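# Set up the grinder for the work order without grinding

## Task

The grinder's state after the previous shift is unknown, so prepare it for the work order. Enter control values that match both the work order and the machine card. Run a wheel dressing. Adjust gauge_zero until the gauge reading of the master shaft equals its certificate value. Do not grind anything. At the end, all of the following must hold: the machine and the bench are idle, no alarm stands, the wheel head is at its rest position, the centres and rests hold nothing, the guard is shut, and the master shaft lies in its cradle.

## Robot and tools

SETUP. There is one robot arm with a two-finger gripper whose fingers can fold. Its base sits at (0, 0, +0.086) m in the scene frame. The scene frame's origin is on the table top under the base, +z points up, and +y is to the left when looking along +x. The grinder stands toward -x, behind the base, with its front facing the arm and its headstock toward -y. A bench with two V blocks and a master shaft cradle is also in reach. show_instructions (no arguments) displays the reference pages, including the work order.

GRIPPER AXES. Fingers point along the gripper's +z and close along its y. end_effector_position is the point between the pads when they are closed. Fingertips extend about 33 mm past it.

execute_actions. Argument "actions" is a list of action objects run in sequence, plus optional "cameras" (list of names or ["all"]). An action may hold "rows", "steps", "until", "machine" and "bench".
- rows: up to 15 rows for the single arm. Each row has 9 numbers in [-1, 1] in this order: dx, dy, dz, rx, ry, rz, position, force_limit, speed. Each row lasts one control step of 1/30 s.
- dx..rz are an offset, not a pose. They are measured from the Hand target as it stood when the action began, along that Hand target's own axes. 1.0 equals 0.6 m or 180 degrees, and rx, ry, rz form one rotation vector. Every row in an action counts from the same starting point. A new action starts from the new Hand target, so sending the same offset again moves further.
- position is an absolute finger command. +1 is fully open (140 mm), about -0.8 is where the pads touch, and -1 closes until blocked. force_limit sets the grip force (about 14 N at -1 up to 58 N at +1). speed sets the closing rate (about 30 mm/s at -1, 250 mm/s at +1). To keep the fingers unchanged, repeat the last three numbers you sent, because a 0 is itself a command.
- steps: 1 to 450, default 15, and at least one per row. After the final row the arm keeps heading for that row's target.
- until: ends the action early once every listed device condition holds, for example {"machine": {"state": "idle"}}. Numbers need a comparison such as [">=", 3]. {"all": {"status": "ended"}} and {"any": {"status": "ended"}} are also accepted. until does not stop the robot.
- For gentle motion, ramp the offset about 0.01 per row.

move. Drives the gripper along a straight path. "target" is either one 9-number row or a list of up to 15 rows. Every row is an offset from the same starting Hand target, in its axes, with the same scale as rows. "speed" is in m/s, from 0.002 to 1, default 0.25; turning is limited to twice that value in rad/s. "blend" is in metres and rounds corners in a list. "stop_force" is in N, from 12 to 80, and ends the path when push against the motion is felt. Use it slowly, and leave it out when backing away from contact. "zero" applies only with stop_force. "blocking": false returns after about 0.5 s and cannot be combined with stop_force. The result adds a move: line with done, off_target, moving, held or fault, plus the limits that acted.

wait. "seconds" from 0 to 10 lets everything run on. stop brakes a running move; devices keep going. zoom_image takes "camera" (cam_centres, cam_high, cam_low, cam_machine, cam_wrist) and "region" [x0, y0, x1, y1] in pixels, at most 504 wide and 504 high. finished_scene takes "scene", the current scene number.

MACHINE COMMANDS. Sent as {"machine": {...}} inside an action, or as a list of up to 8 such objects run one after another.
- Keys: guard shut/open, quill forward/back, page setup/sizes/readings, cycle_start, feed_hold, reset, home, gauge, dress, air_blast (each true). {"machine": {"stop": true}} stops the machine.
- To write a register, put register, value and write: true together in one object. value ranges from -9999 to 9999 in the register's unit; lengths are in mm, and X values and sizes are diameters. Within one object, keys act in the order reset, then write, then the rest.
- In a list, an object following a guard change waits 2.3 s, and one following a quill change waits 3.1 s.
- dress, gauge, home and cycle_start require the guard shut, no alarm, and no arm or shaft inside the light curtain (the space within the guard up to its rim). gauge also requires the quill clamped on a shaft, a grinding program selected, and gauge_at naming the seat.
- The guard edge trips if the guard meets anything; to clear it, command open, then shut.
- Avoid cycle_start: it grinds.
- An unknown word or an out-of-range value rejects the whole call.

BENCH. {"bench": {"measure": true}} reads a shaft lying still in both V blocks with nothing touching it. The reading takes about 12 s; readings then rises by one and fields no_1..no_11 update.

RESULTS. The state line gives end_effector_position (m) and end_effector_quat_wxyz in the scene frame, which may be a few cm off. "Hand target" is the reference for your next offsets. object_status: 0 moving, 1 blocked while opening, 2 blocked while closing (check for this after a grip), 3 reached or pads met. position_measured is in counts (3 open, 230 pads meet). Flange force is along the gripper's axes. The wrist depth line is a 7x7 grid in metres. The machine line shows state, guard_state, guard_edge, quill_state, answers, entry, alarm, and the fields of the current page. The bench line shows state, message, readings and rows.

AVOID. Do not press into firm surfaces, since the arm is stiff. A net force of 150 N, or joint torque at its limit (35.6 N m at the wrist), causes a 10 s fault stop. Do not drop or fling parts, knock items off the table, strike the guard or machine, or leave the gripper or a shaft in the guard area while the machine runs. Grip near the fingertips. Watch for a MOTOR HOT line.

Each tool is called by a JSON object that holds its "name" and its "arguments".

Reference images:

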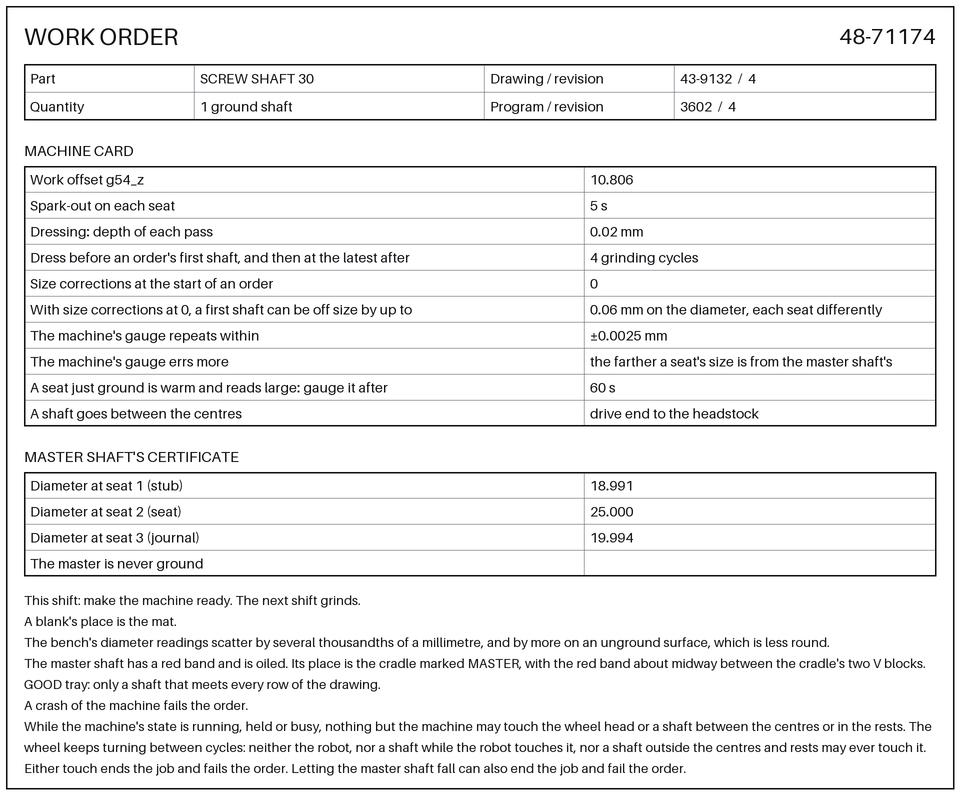

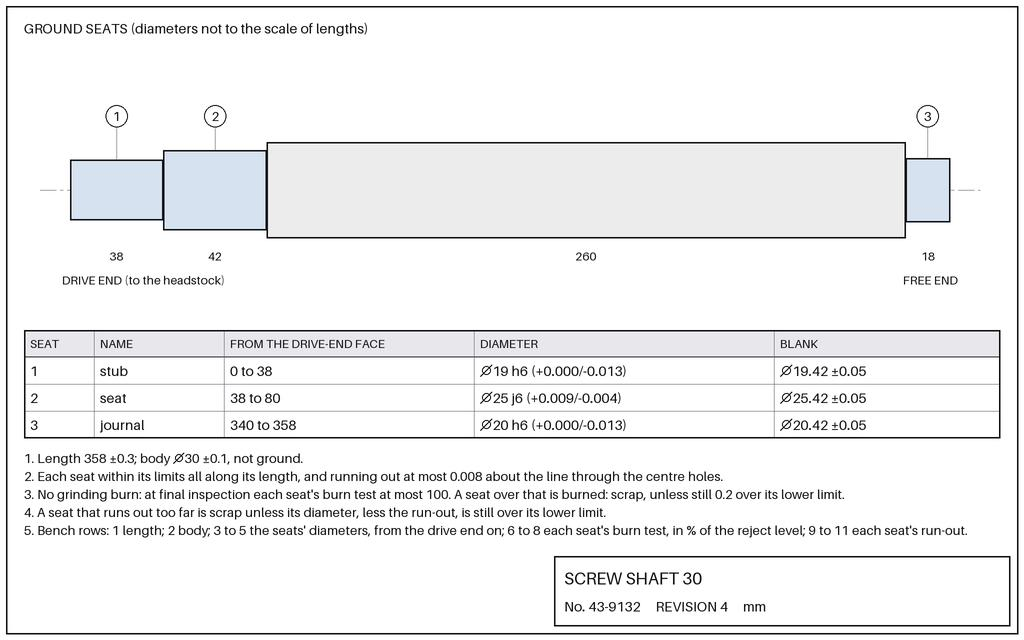

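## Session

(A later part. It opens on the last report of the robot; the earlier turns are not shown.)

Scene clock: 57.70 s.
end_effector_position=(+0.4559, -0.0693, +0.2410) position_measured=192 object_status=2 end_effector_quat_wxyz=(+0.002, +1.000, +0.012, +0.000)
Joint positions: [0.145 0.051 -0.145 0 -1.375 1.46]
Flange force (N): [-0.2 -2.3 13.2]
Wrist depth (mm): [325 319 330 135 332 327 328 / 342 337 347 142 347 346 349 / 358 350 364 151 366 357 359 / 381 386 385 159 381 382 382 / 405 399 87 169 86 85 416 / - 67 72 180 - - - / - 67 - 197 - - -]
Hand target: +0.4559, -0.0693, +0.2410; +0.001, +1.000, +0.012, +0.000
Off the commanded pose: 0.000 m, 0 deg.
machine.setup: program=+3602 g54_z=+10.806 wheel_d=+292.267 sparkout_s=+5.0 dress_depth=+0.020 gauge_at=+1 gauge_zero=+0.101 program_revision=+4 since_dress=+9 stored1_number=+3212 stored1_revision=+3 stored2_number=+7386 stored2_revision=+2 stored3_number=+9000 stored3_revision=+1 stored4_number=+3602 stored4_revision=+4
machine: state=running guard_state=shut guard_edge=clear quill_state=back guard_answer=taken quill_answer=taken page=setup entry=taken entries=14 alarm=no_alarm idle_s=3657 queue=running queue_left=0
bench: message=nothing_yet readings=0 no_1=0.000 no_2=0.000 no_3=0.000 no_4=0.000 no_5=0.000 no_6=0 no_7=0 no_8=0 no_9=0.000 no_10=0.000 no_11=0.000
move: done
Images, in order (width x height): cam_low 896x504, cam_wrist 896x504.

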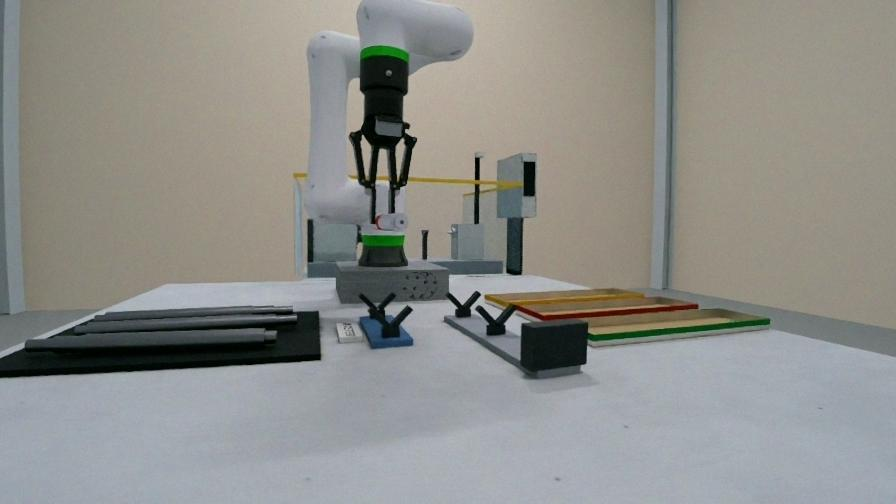

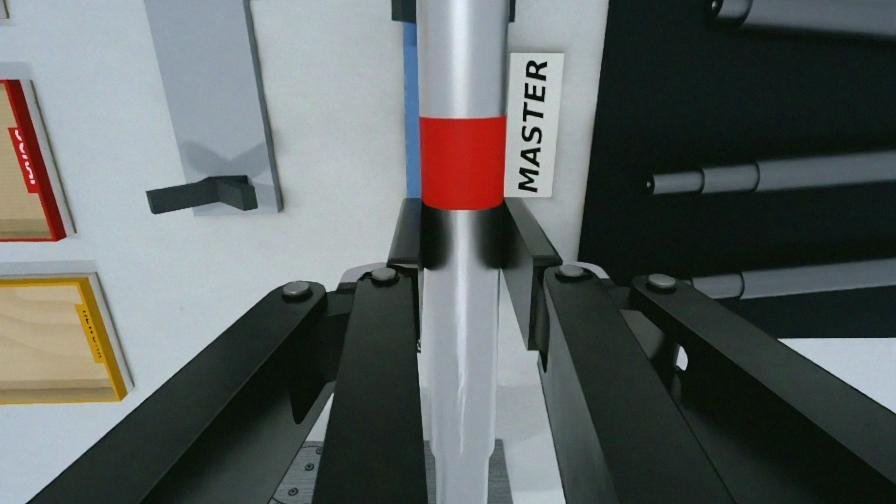

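{"name": "move", "arguments": {"target": [[0,0,0.15,0,0,0.002,-1,1,1],[0,0,0.2365,0,0,0.002,-1,1,1]], "speed": [0.12,0.05], "blend": [0.02,0]}}

{"name": "move", "arguments": {"target": [0,0,0.04,0,0,0,-1,1,1], "speed": 0.008, "stop_force": 12, "cameras": ["cam_low","cam_wrist"]}}

{"name": "zoom_image", "arguments": {"camera": "cam_low", "region": [280, 150, 560, 380]}}

Scene clock: 60.47 s.
end_effector_position=(+0.4560, -0.0697, +0.0991) position_measured=192 object_status=2 end_effector_quat_wxyz=(+0.001, +1.000, +0.009, +0.000)
Joint positions: [0.145 0.179 -0.357 0 -1.035 1.454]
Flange force (N): [-0.4 -1.9 12.6]
Wrist depth (mm): [191 203 205 136 203 204 201 / 202 212 216 143 210 215 212 / 214 224 229 151 224 227 225 / 215 235 239 158 229 240 217 / 255 250 87 169 86 85 255 / - 67 72 181 - - - / - 67 - 198 - - -]
Hand target: +0.4560, -0.0697, +0.0991; +0.001, +1.000, +0.009, +0.000
Off the commanded pose: 0.000 m, 0 deg.
machine.setup: program=+3602 g54_z=+10.806 wheel_d=+292.267 sparkout_s=+5.0 dress_depth=+0.020 gauge_at=+1 gauge_zero=+0.101 program_revision=+4 since_dress=+9 stored1_number=+3212 stored1_revision=+3 stored2_number=+7386 stored2_revision=+2 stored3_number=+9000 stored3_revision=+1 stored4_number=+3602 stored4_revision=+4
machine: state=running guard_state=shut guard_edge=clear quill_state=back guard_answer=taken quill_answer=taken page=setup entry=taken entries=14 alarm=no_alarm idle_s=3660 queue=running queue_left=0
bench: message=nothing_yet readings=0 no_1=0.000 no_2=0.000 no_3=0.000 no_4=0.000 no_5=0.000 no_6=0 no_7=0 no_8=0 no_9=0.000 no_10=0.000 no_11=0.000
move: done

Scene clock: 62.70 s.
end_effector_position=(+0.4561, -0.0698, +0.0860) position_measured=192 object_status=2 end_effector_quat_wxyz=(+0.002, +1.000, +0.009, +0.000)
Joint positions: [0.145 0.197 -0.371 0 -1.003 1.454]
Flange force (N): [-0.8 6.9 -5.0]
Wrist depth (mm): [182 192 194 135 190 193 189 / 190 202 204 143 199 203 200 / 201 212 215 151 209 215 212 / 208 223 226 159 216 226 211 / 241 235 87 169 86 85 241 / - 66 72 183 - - - / - 67 - 197 - - -]
Hand target: +0.4561, -0.0698, +0.0860; +0.002, +1.000, +0.009, +0.000 (not the last commanded pose)
Off the commanded pose: 0.011 m, 0 deg.
machine.setup: program=+3602 g54_z=+10.806 wheel_d=+292.267 sparkout_s=+5.0 dress_depth=+0.020 gauge_at=+1 gauge_zero=+0.101 program_revision=+4 since_dress=+9 stored1_number=+3212 stored1_revision=+3 stored2_number=+7386 stored2_revision=+2 stored3_number=+9000 stored3_revision=+1 stored4_number=+3602 stored4_revision=+4
machine: state=running guard_state=shut guard_edge=clear quill_state=back guard_answer=taken quill_answer=taken page=setup entry=taken entries=14 alarm=no_alarm idle_s=3662 queue=running queue_left=0
bench: message=nothing_yet readings=0 no_1=0.000 no_2=0.000 no_3=0.000 no_4=0.000 no_5=0.000 no_6=0 no_7=0 no_8=0 no_9=0.000 no_10=0.000 no_11=0.000
move: contact
Images, in order (width x height): cam_low 896x504, cam_wrist 896x504.

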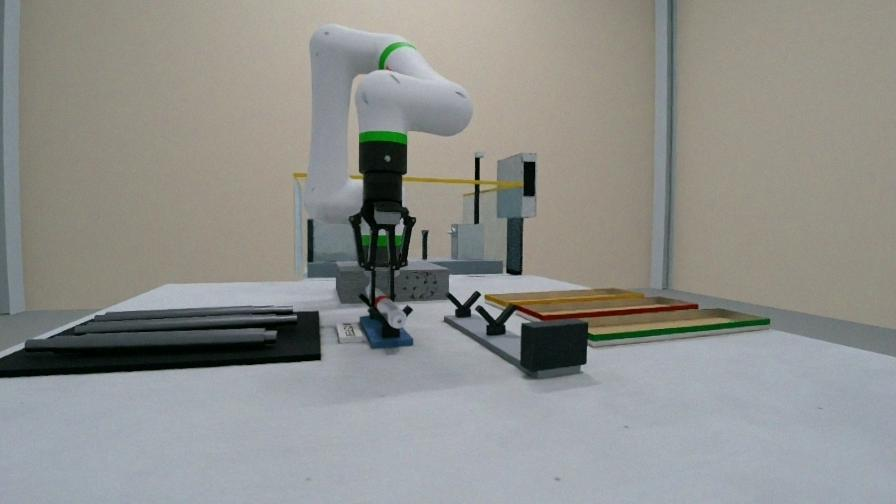

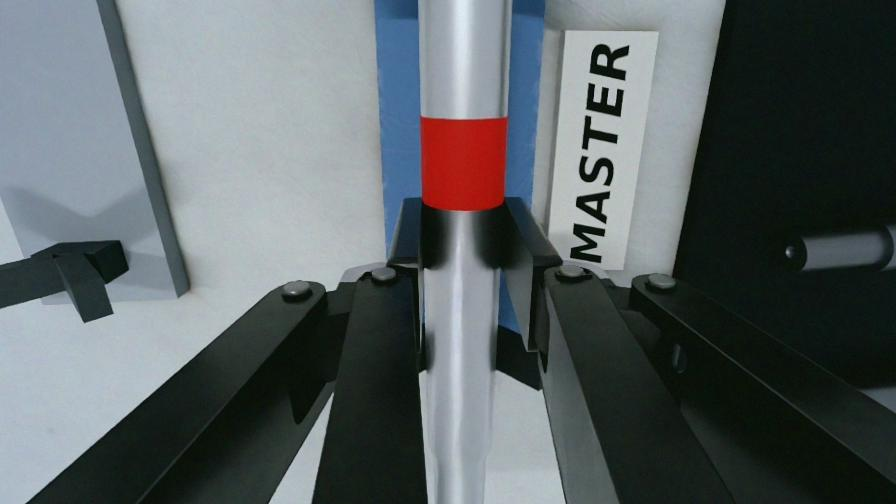

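Scaled by 1.800 from the camera's 896x504 image, which has a finer 1280x720 frame.

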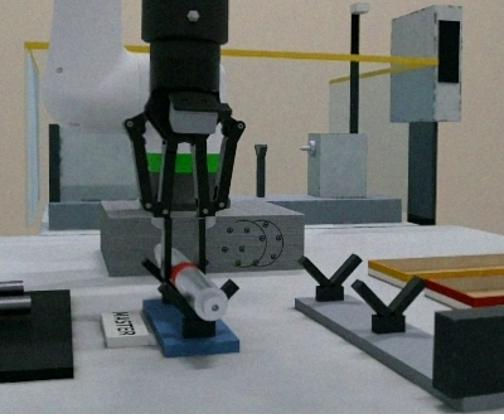

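{"name": "execute_actions", "arguments": {"actions": [{"rows":[[0,0,0,0,0,0,0.0,1,-1]],"steps":50}]}}

{"name": "move", "arguments": {"target": [0,0,-0.4,0,0,0,0,1,-1], "speed": 0.15, "cameras": ["all"]}}

{"name": "execute_actions", "arguments": {"actions": [{"steps":300,"until":{"machine":{"queue":["!=","running"]}}}]}}

{"name": "zoom_image", "arguments": {"camera": "cam_wrist", "region": [340, 0, 620, 360]}}

{"name": "execute_actions", "arguments": {"actions": [{"machine":{"page":"readings"},"steps":2}]}}

{"name": "execute_actions", "arguments": {"actions": [{"machine":{"page":"sizes"},"steps":2}]}}

Scene clock: 64.87 s.
end_effector_position=(+0.4561, -0.0698, +0.0860) position_measured=129 object_status=3 end_effector_quat_wxyz=(+0.002, +1.000, +0.009, +0.000)
Joint positions: [0.145 0.197 -0.371 0 -1.003 1.454]
Flange force (N): [-0.4 -2.1 -3.7]
Wrist depth (mm): [182 192 194 135 189 193 189 / 190 202 204 144 198 204 199 / 201 212 215 153 209 215 212 / 208 222 136 163 137 224 210 / - 88 108 176 185 85 234 / - 76 261 189 264 68 - / - - 281 273 284 - -]
Hand target: +0.4561, -0.0698, +0.0860; +0.002, +1.000, +0.009, +0.000
Off the commanded pose: 0.000 m, 0 deg.
machine.setup: program=+3602 g54_z=+10.806 wheel_d=+292.267 sparkout_s=+5.0 dress_depth=+0.020 gauge_at=+1 gauge_zero=+0.101 program_revision=+4 since_dress=+9 stored1_number=+3212 stored1_revision=+3 stored2_number=+7386 stored2_revision=+2 stored3_number=+9000 stored3_revision=+1 stored4_number=+3602 stored4_revision=+4
machine: state=running guard_state=shut guard_edge=clear quill_state=back guard_answer=taken quill_answer=taken page=setup entry=taken entries=14 alarm=no_alarm idle_s=3664 queue=running queue_left=0
bench: message=nothing_yet readings=0 no_1=0.000 no_2=0.000 no_3=0.000 no_4=0.000 no_5=0.000 no_6=0 no_7=0 no_8=0 no_9=0.000 no_10=0.000 no_11=0.000

Scene clock: 66.80 s.
end_effector_position=(+0.4559, -0.0691, +0.3261) position_measured=129 object_status=3 end_effector_quat_wxyz=(+0.002, +1.000, +0.009, +0.000)
Joint positions: [0.145 0.031 0.033 0 -1.573 1.454]
Flange force (N): [2.1 -1.5 -3.7]
Wrist depth (mm): [399 397 403 387 404 393 396 / 419 421 425 421 426 426 424 / 441 443 444 443 448 453 456 / 465 472 135 478 137 454 486 / 489 88 108 511 138 85 501 / - 76 532 532 552 68 - / - - 476 479 592 - -]
Hand target: +0.4559, -0.0691, +0.3260; +0.002, +1.000, +0.009, +0.000
Off the commanded pose: 0.000 m, 0 deg.
machine.setup: program=+3602 g54_z=+10.806 wheel_d=+292.267 sparkout_s=+5.0 dress_depth=+0.020 gauge_at=+1 gauge_zero=+0.101 program_revision=+4 since_dress=+9 stored1_number=+3212 stored1_revision=+3 stored2_number=+7386 stored2_revision=+2 stored3_number=+9000 stored3_revision=+1 stored4_number=+3602 stored4_revision=+4
machine: state=running guard_state=shut guard_edge=clear quill_state=back guard_answer=taken quill_answer=taken page=setup entry=taken entries=14 alarm=no_alarm idle_s=3666 queue=running queue_left=0
bench: message=nothing_yet readings=0 no_1=0.000 no_2=0.000 no_3=0.000 no_4=0.000 no_5=0.000 no_6=0 no_7=0 no_8=0 no_9=0.000 no_10=0.000 no_11=0.000
move: done

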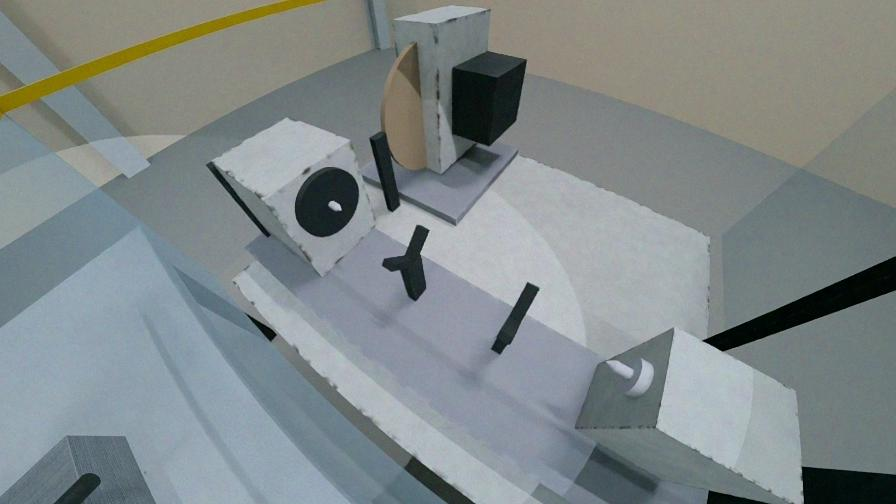

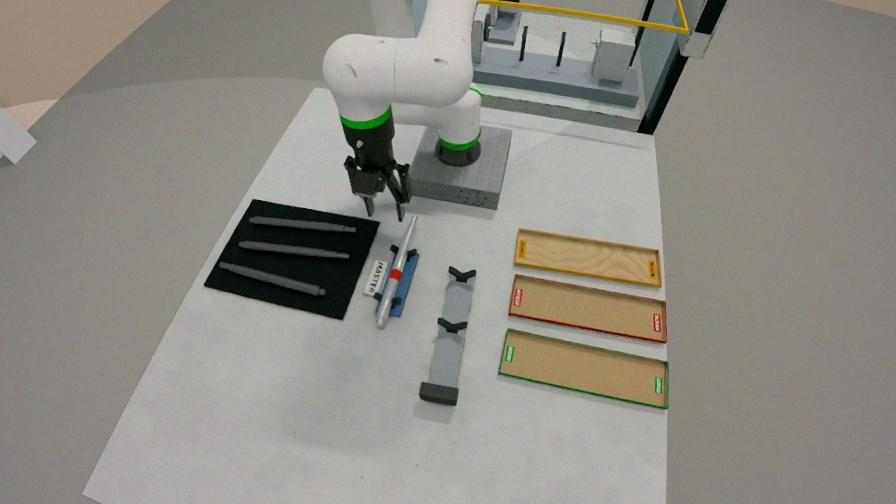

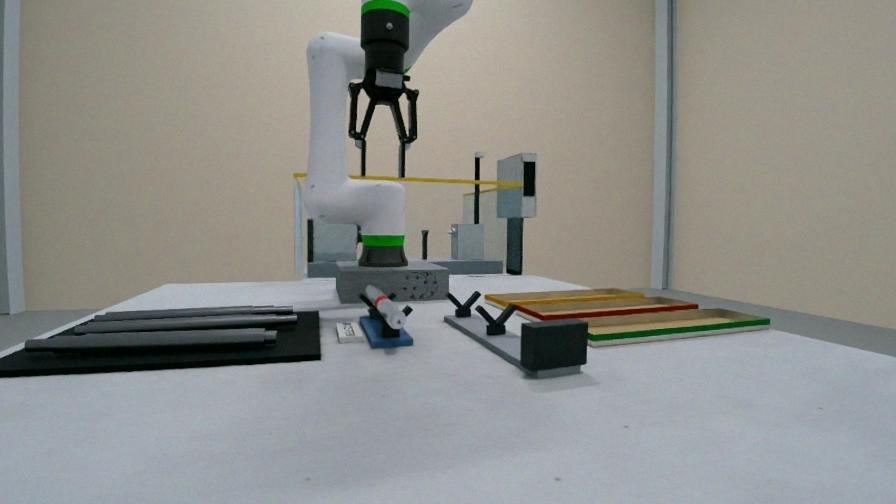

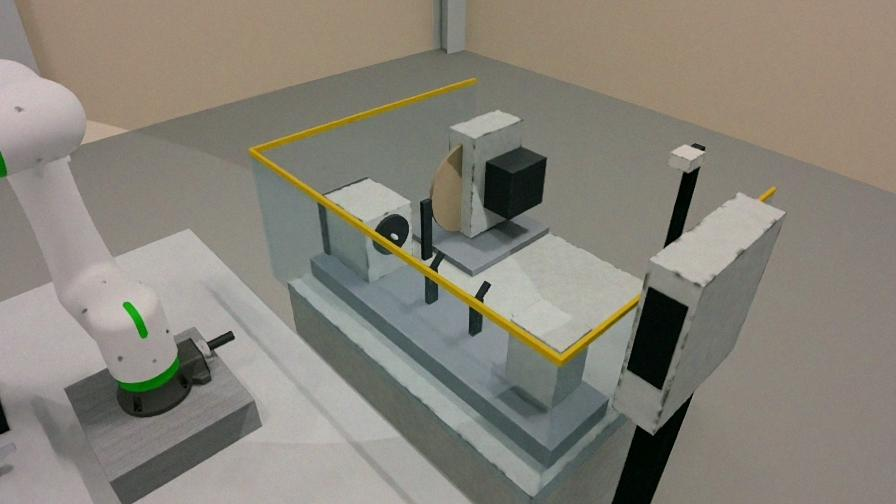

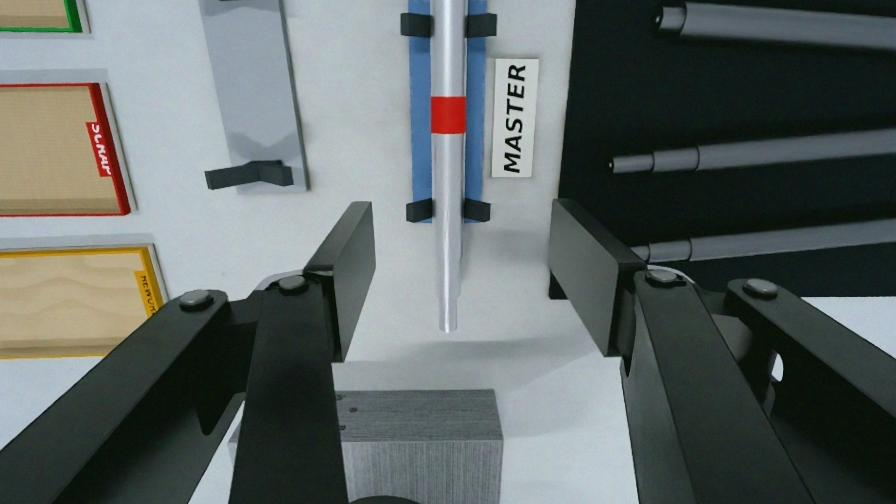

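Scene clock: 73.10 s.
end_effector_position=(+0.4559, -0.0691, +0.3260) position_measured=129 object_status=3 end_effector_quat_wxyz=(+0.002, +1.000, +0.009, +0.000)
Joint positions: [0.145 0.031 0.033 0 -1.573 1.454]
Flange force (N): [0.8 -1.6 -3.5]
Wrist depth (mm): [398 396 401 387 406 394 396 / 418 420 421 422 426 426 424 / 440 444 447 444 448 452 453 / 465 468 135 480 137 457 483 / 491 88 108 513 138 85 502 / - 76 527 534 - 68 - / - - 474 480 - - -]
Hand target: +0.4559, -0.0691, +0.3260; +0.002, +1.000, +0.009, +0.000
Tool commands: gripper/position=+0.0 gripper/force_limit=+1.0 gripper/speed=-1.0
Off the commanded pose: 0.000 m, 0 deg.
machine.setup: program=+3602 g54_z=+10.806 wheel_d=+292.187 sparkout_s=+5.0 dress_depth=+0.020 gauge_at=+1 gauge_zero=+0.101 program_revision=+4 since_dress=+0 stored1_number=+3212 stored1_revision=+3 stored2_number=+7386 stored2_revision=+2 stored3_number=+9000 stored3_revision=+1 stored4_number=+3602 stored4_revision=+4
machine: state=idle guard_state=shut guard_edge=clear quill_state=back guard_answer=taken quill_answer=taken page=setup entry=taken entries=14 alarm=no_alarm idle_s=3672 queue=done queue_left=0
bench: message=nothing_yet readings=0 no_1=0.000 no_2=0.000 no_3=0.000 no_4=0.000 no_5=0.000 no_6=0 no_7=0 no_8=0 no_9=0.000 no_10=0.000 no_11=0.000

Scaled by 1.400 from the camera's 896x504 image, which has a finer 1280x720 frame.
This view is cut from an older image: the scene may have changed since it was taken.

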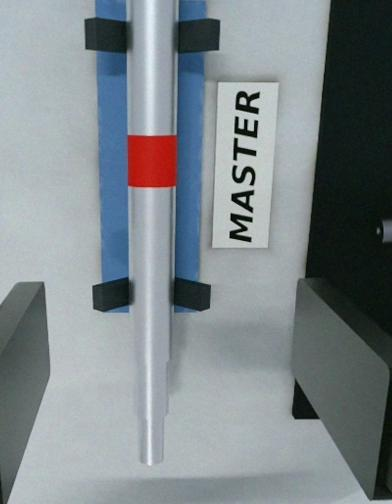

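Scene clock: 73.37 s.
end_effector_position=(+0.4559, -0.0691, +0.3260) position_measured=129 object_status=3 end_effector_quat_wxyz=(+0.002, +1.000, +0.009, +0.000)
Joint positions: [0.145 0.031 0.033 0 -1.573 1.454]
Flange force (N): [-0.3 -1.5 -3.2]
Wrist depth (mm): [398 397 399 389 405 394 398 / 416 419 424 421 427 426 421 / 442 456 445 442 448 450 452 / 467 472 135 478 137 454 483 / 493 88 108 510 138 85 505 / - 76 530 533 552 68 - / - - 477 478 591 - -]
Hand target: +0.4559, -0.0691, +0.3260; +0.002, +1.000, +0.009, +0.000
Tool commands: gripper/position=+0.0 gripper/force_limit=+1.0 gripper/speed=-1.0
Off the commanded pose: 0.000 m, 0 deg.
machine.readings: gauge_d=+18.991 gauge_d_1=+0.000 gauge_d_2=+0.000 gauge_d_3=+0.000 pos_x=+0.000 pos_z=+0.000 load_peak=+0.0 cycles=+0
machine: state=idle guard_state=shut guard_edge=clear quill_state=back guard_answer=taken quill_answer=taken page=readings entry=taken entries=14 alarm=no_alarm idle_s=3673 queue=done queue_left=0
bench: message=nothing_yet readings=0 no_1=0.000 no_2=0.000 no_3=0.000 no_4=0.000 no_5=0.000 no_6=0 no_7=0 no_8=0 no_9=0.000 no_10=0.000 no_11=0.000

Scene clock: 73.63 s.
end_effector_position=(+0.4559, -0.0691, +0.3260) position_measured=129 object_status=3 end_effector_quat_wxyz=(+0.002, +1.000, +0.009, +0.000)
Joint positions: [0.145 0.031 0.033 0 -1.573 1.454]
Flange force (N): [0.1 -1.8 -3.5]
Wrist depth (mm): [399 396 402 388 405 393 396 / 416 419 424 422 427 426 424 / 444 444 444 444 449 451 455 / 466 467 135 480 137 453 481 / 489 88 108 512 138 85 502 / - 76 527 533 552 68 - / - - 475 479 - - -]
Hand target: +0.4559, -0.0691, +0.3260; +0.002, +1.000, +0.009, +0.000
Tool commands: gripper/position=+0.0 gripper/force_limit=+1.0 gripper/speed=-1.0
Off the commanded pose: 0.000 m, 0 deg.
machine.sizes: size_1=+0.000 size_2=+0.000 size_3=+0.000 aim_1=+18.994 aim_2=+25.003 aim_3=+19.994
machine: state=idle guard_state=shut guard_edge=clear quill_state=back guard_answer=taken quill_answer=taken page=sizes entry=taken entries=14 alarm=no_alarm idle_s=3673 queue=done queue_left=0
bench: message=nothing_yet readings=0 no_1=0.000 no_2=0.000 no_3=0.000 no_4=0.000 no_5=0.000 no_6=0 no_7=0 no_8=0 no_9=0.000 no_10=0.000 no_11=0.000

{"name": "finished_scene", "arguments": {"scene": 3}}

The scene is finished: the task was done.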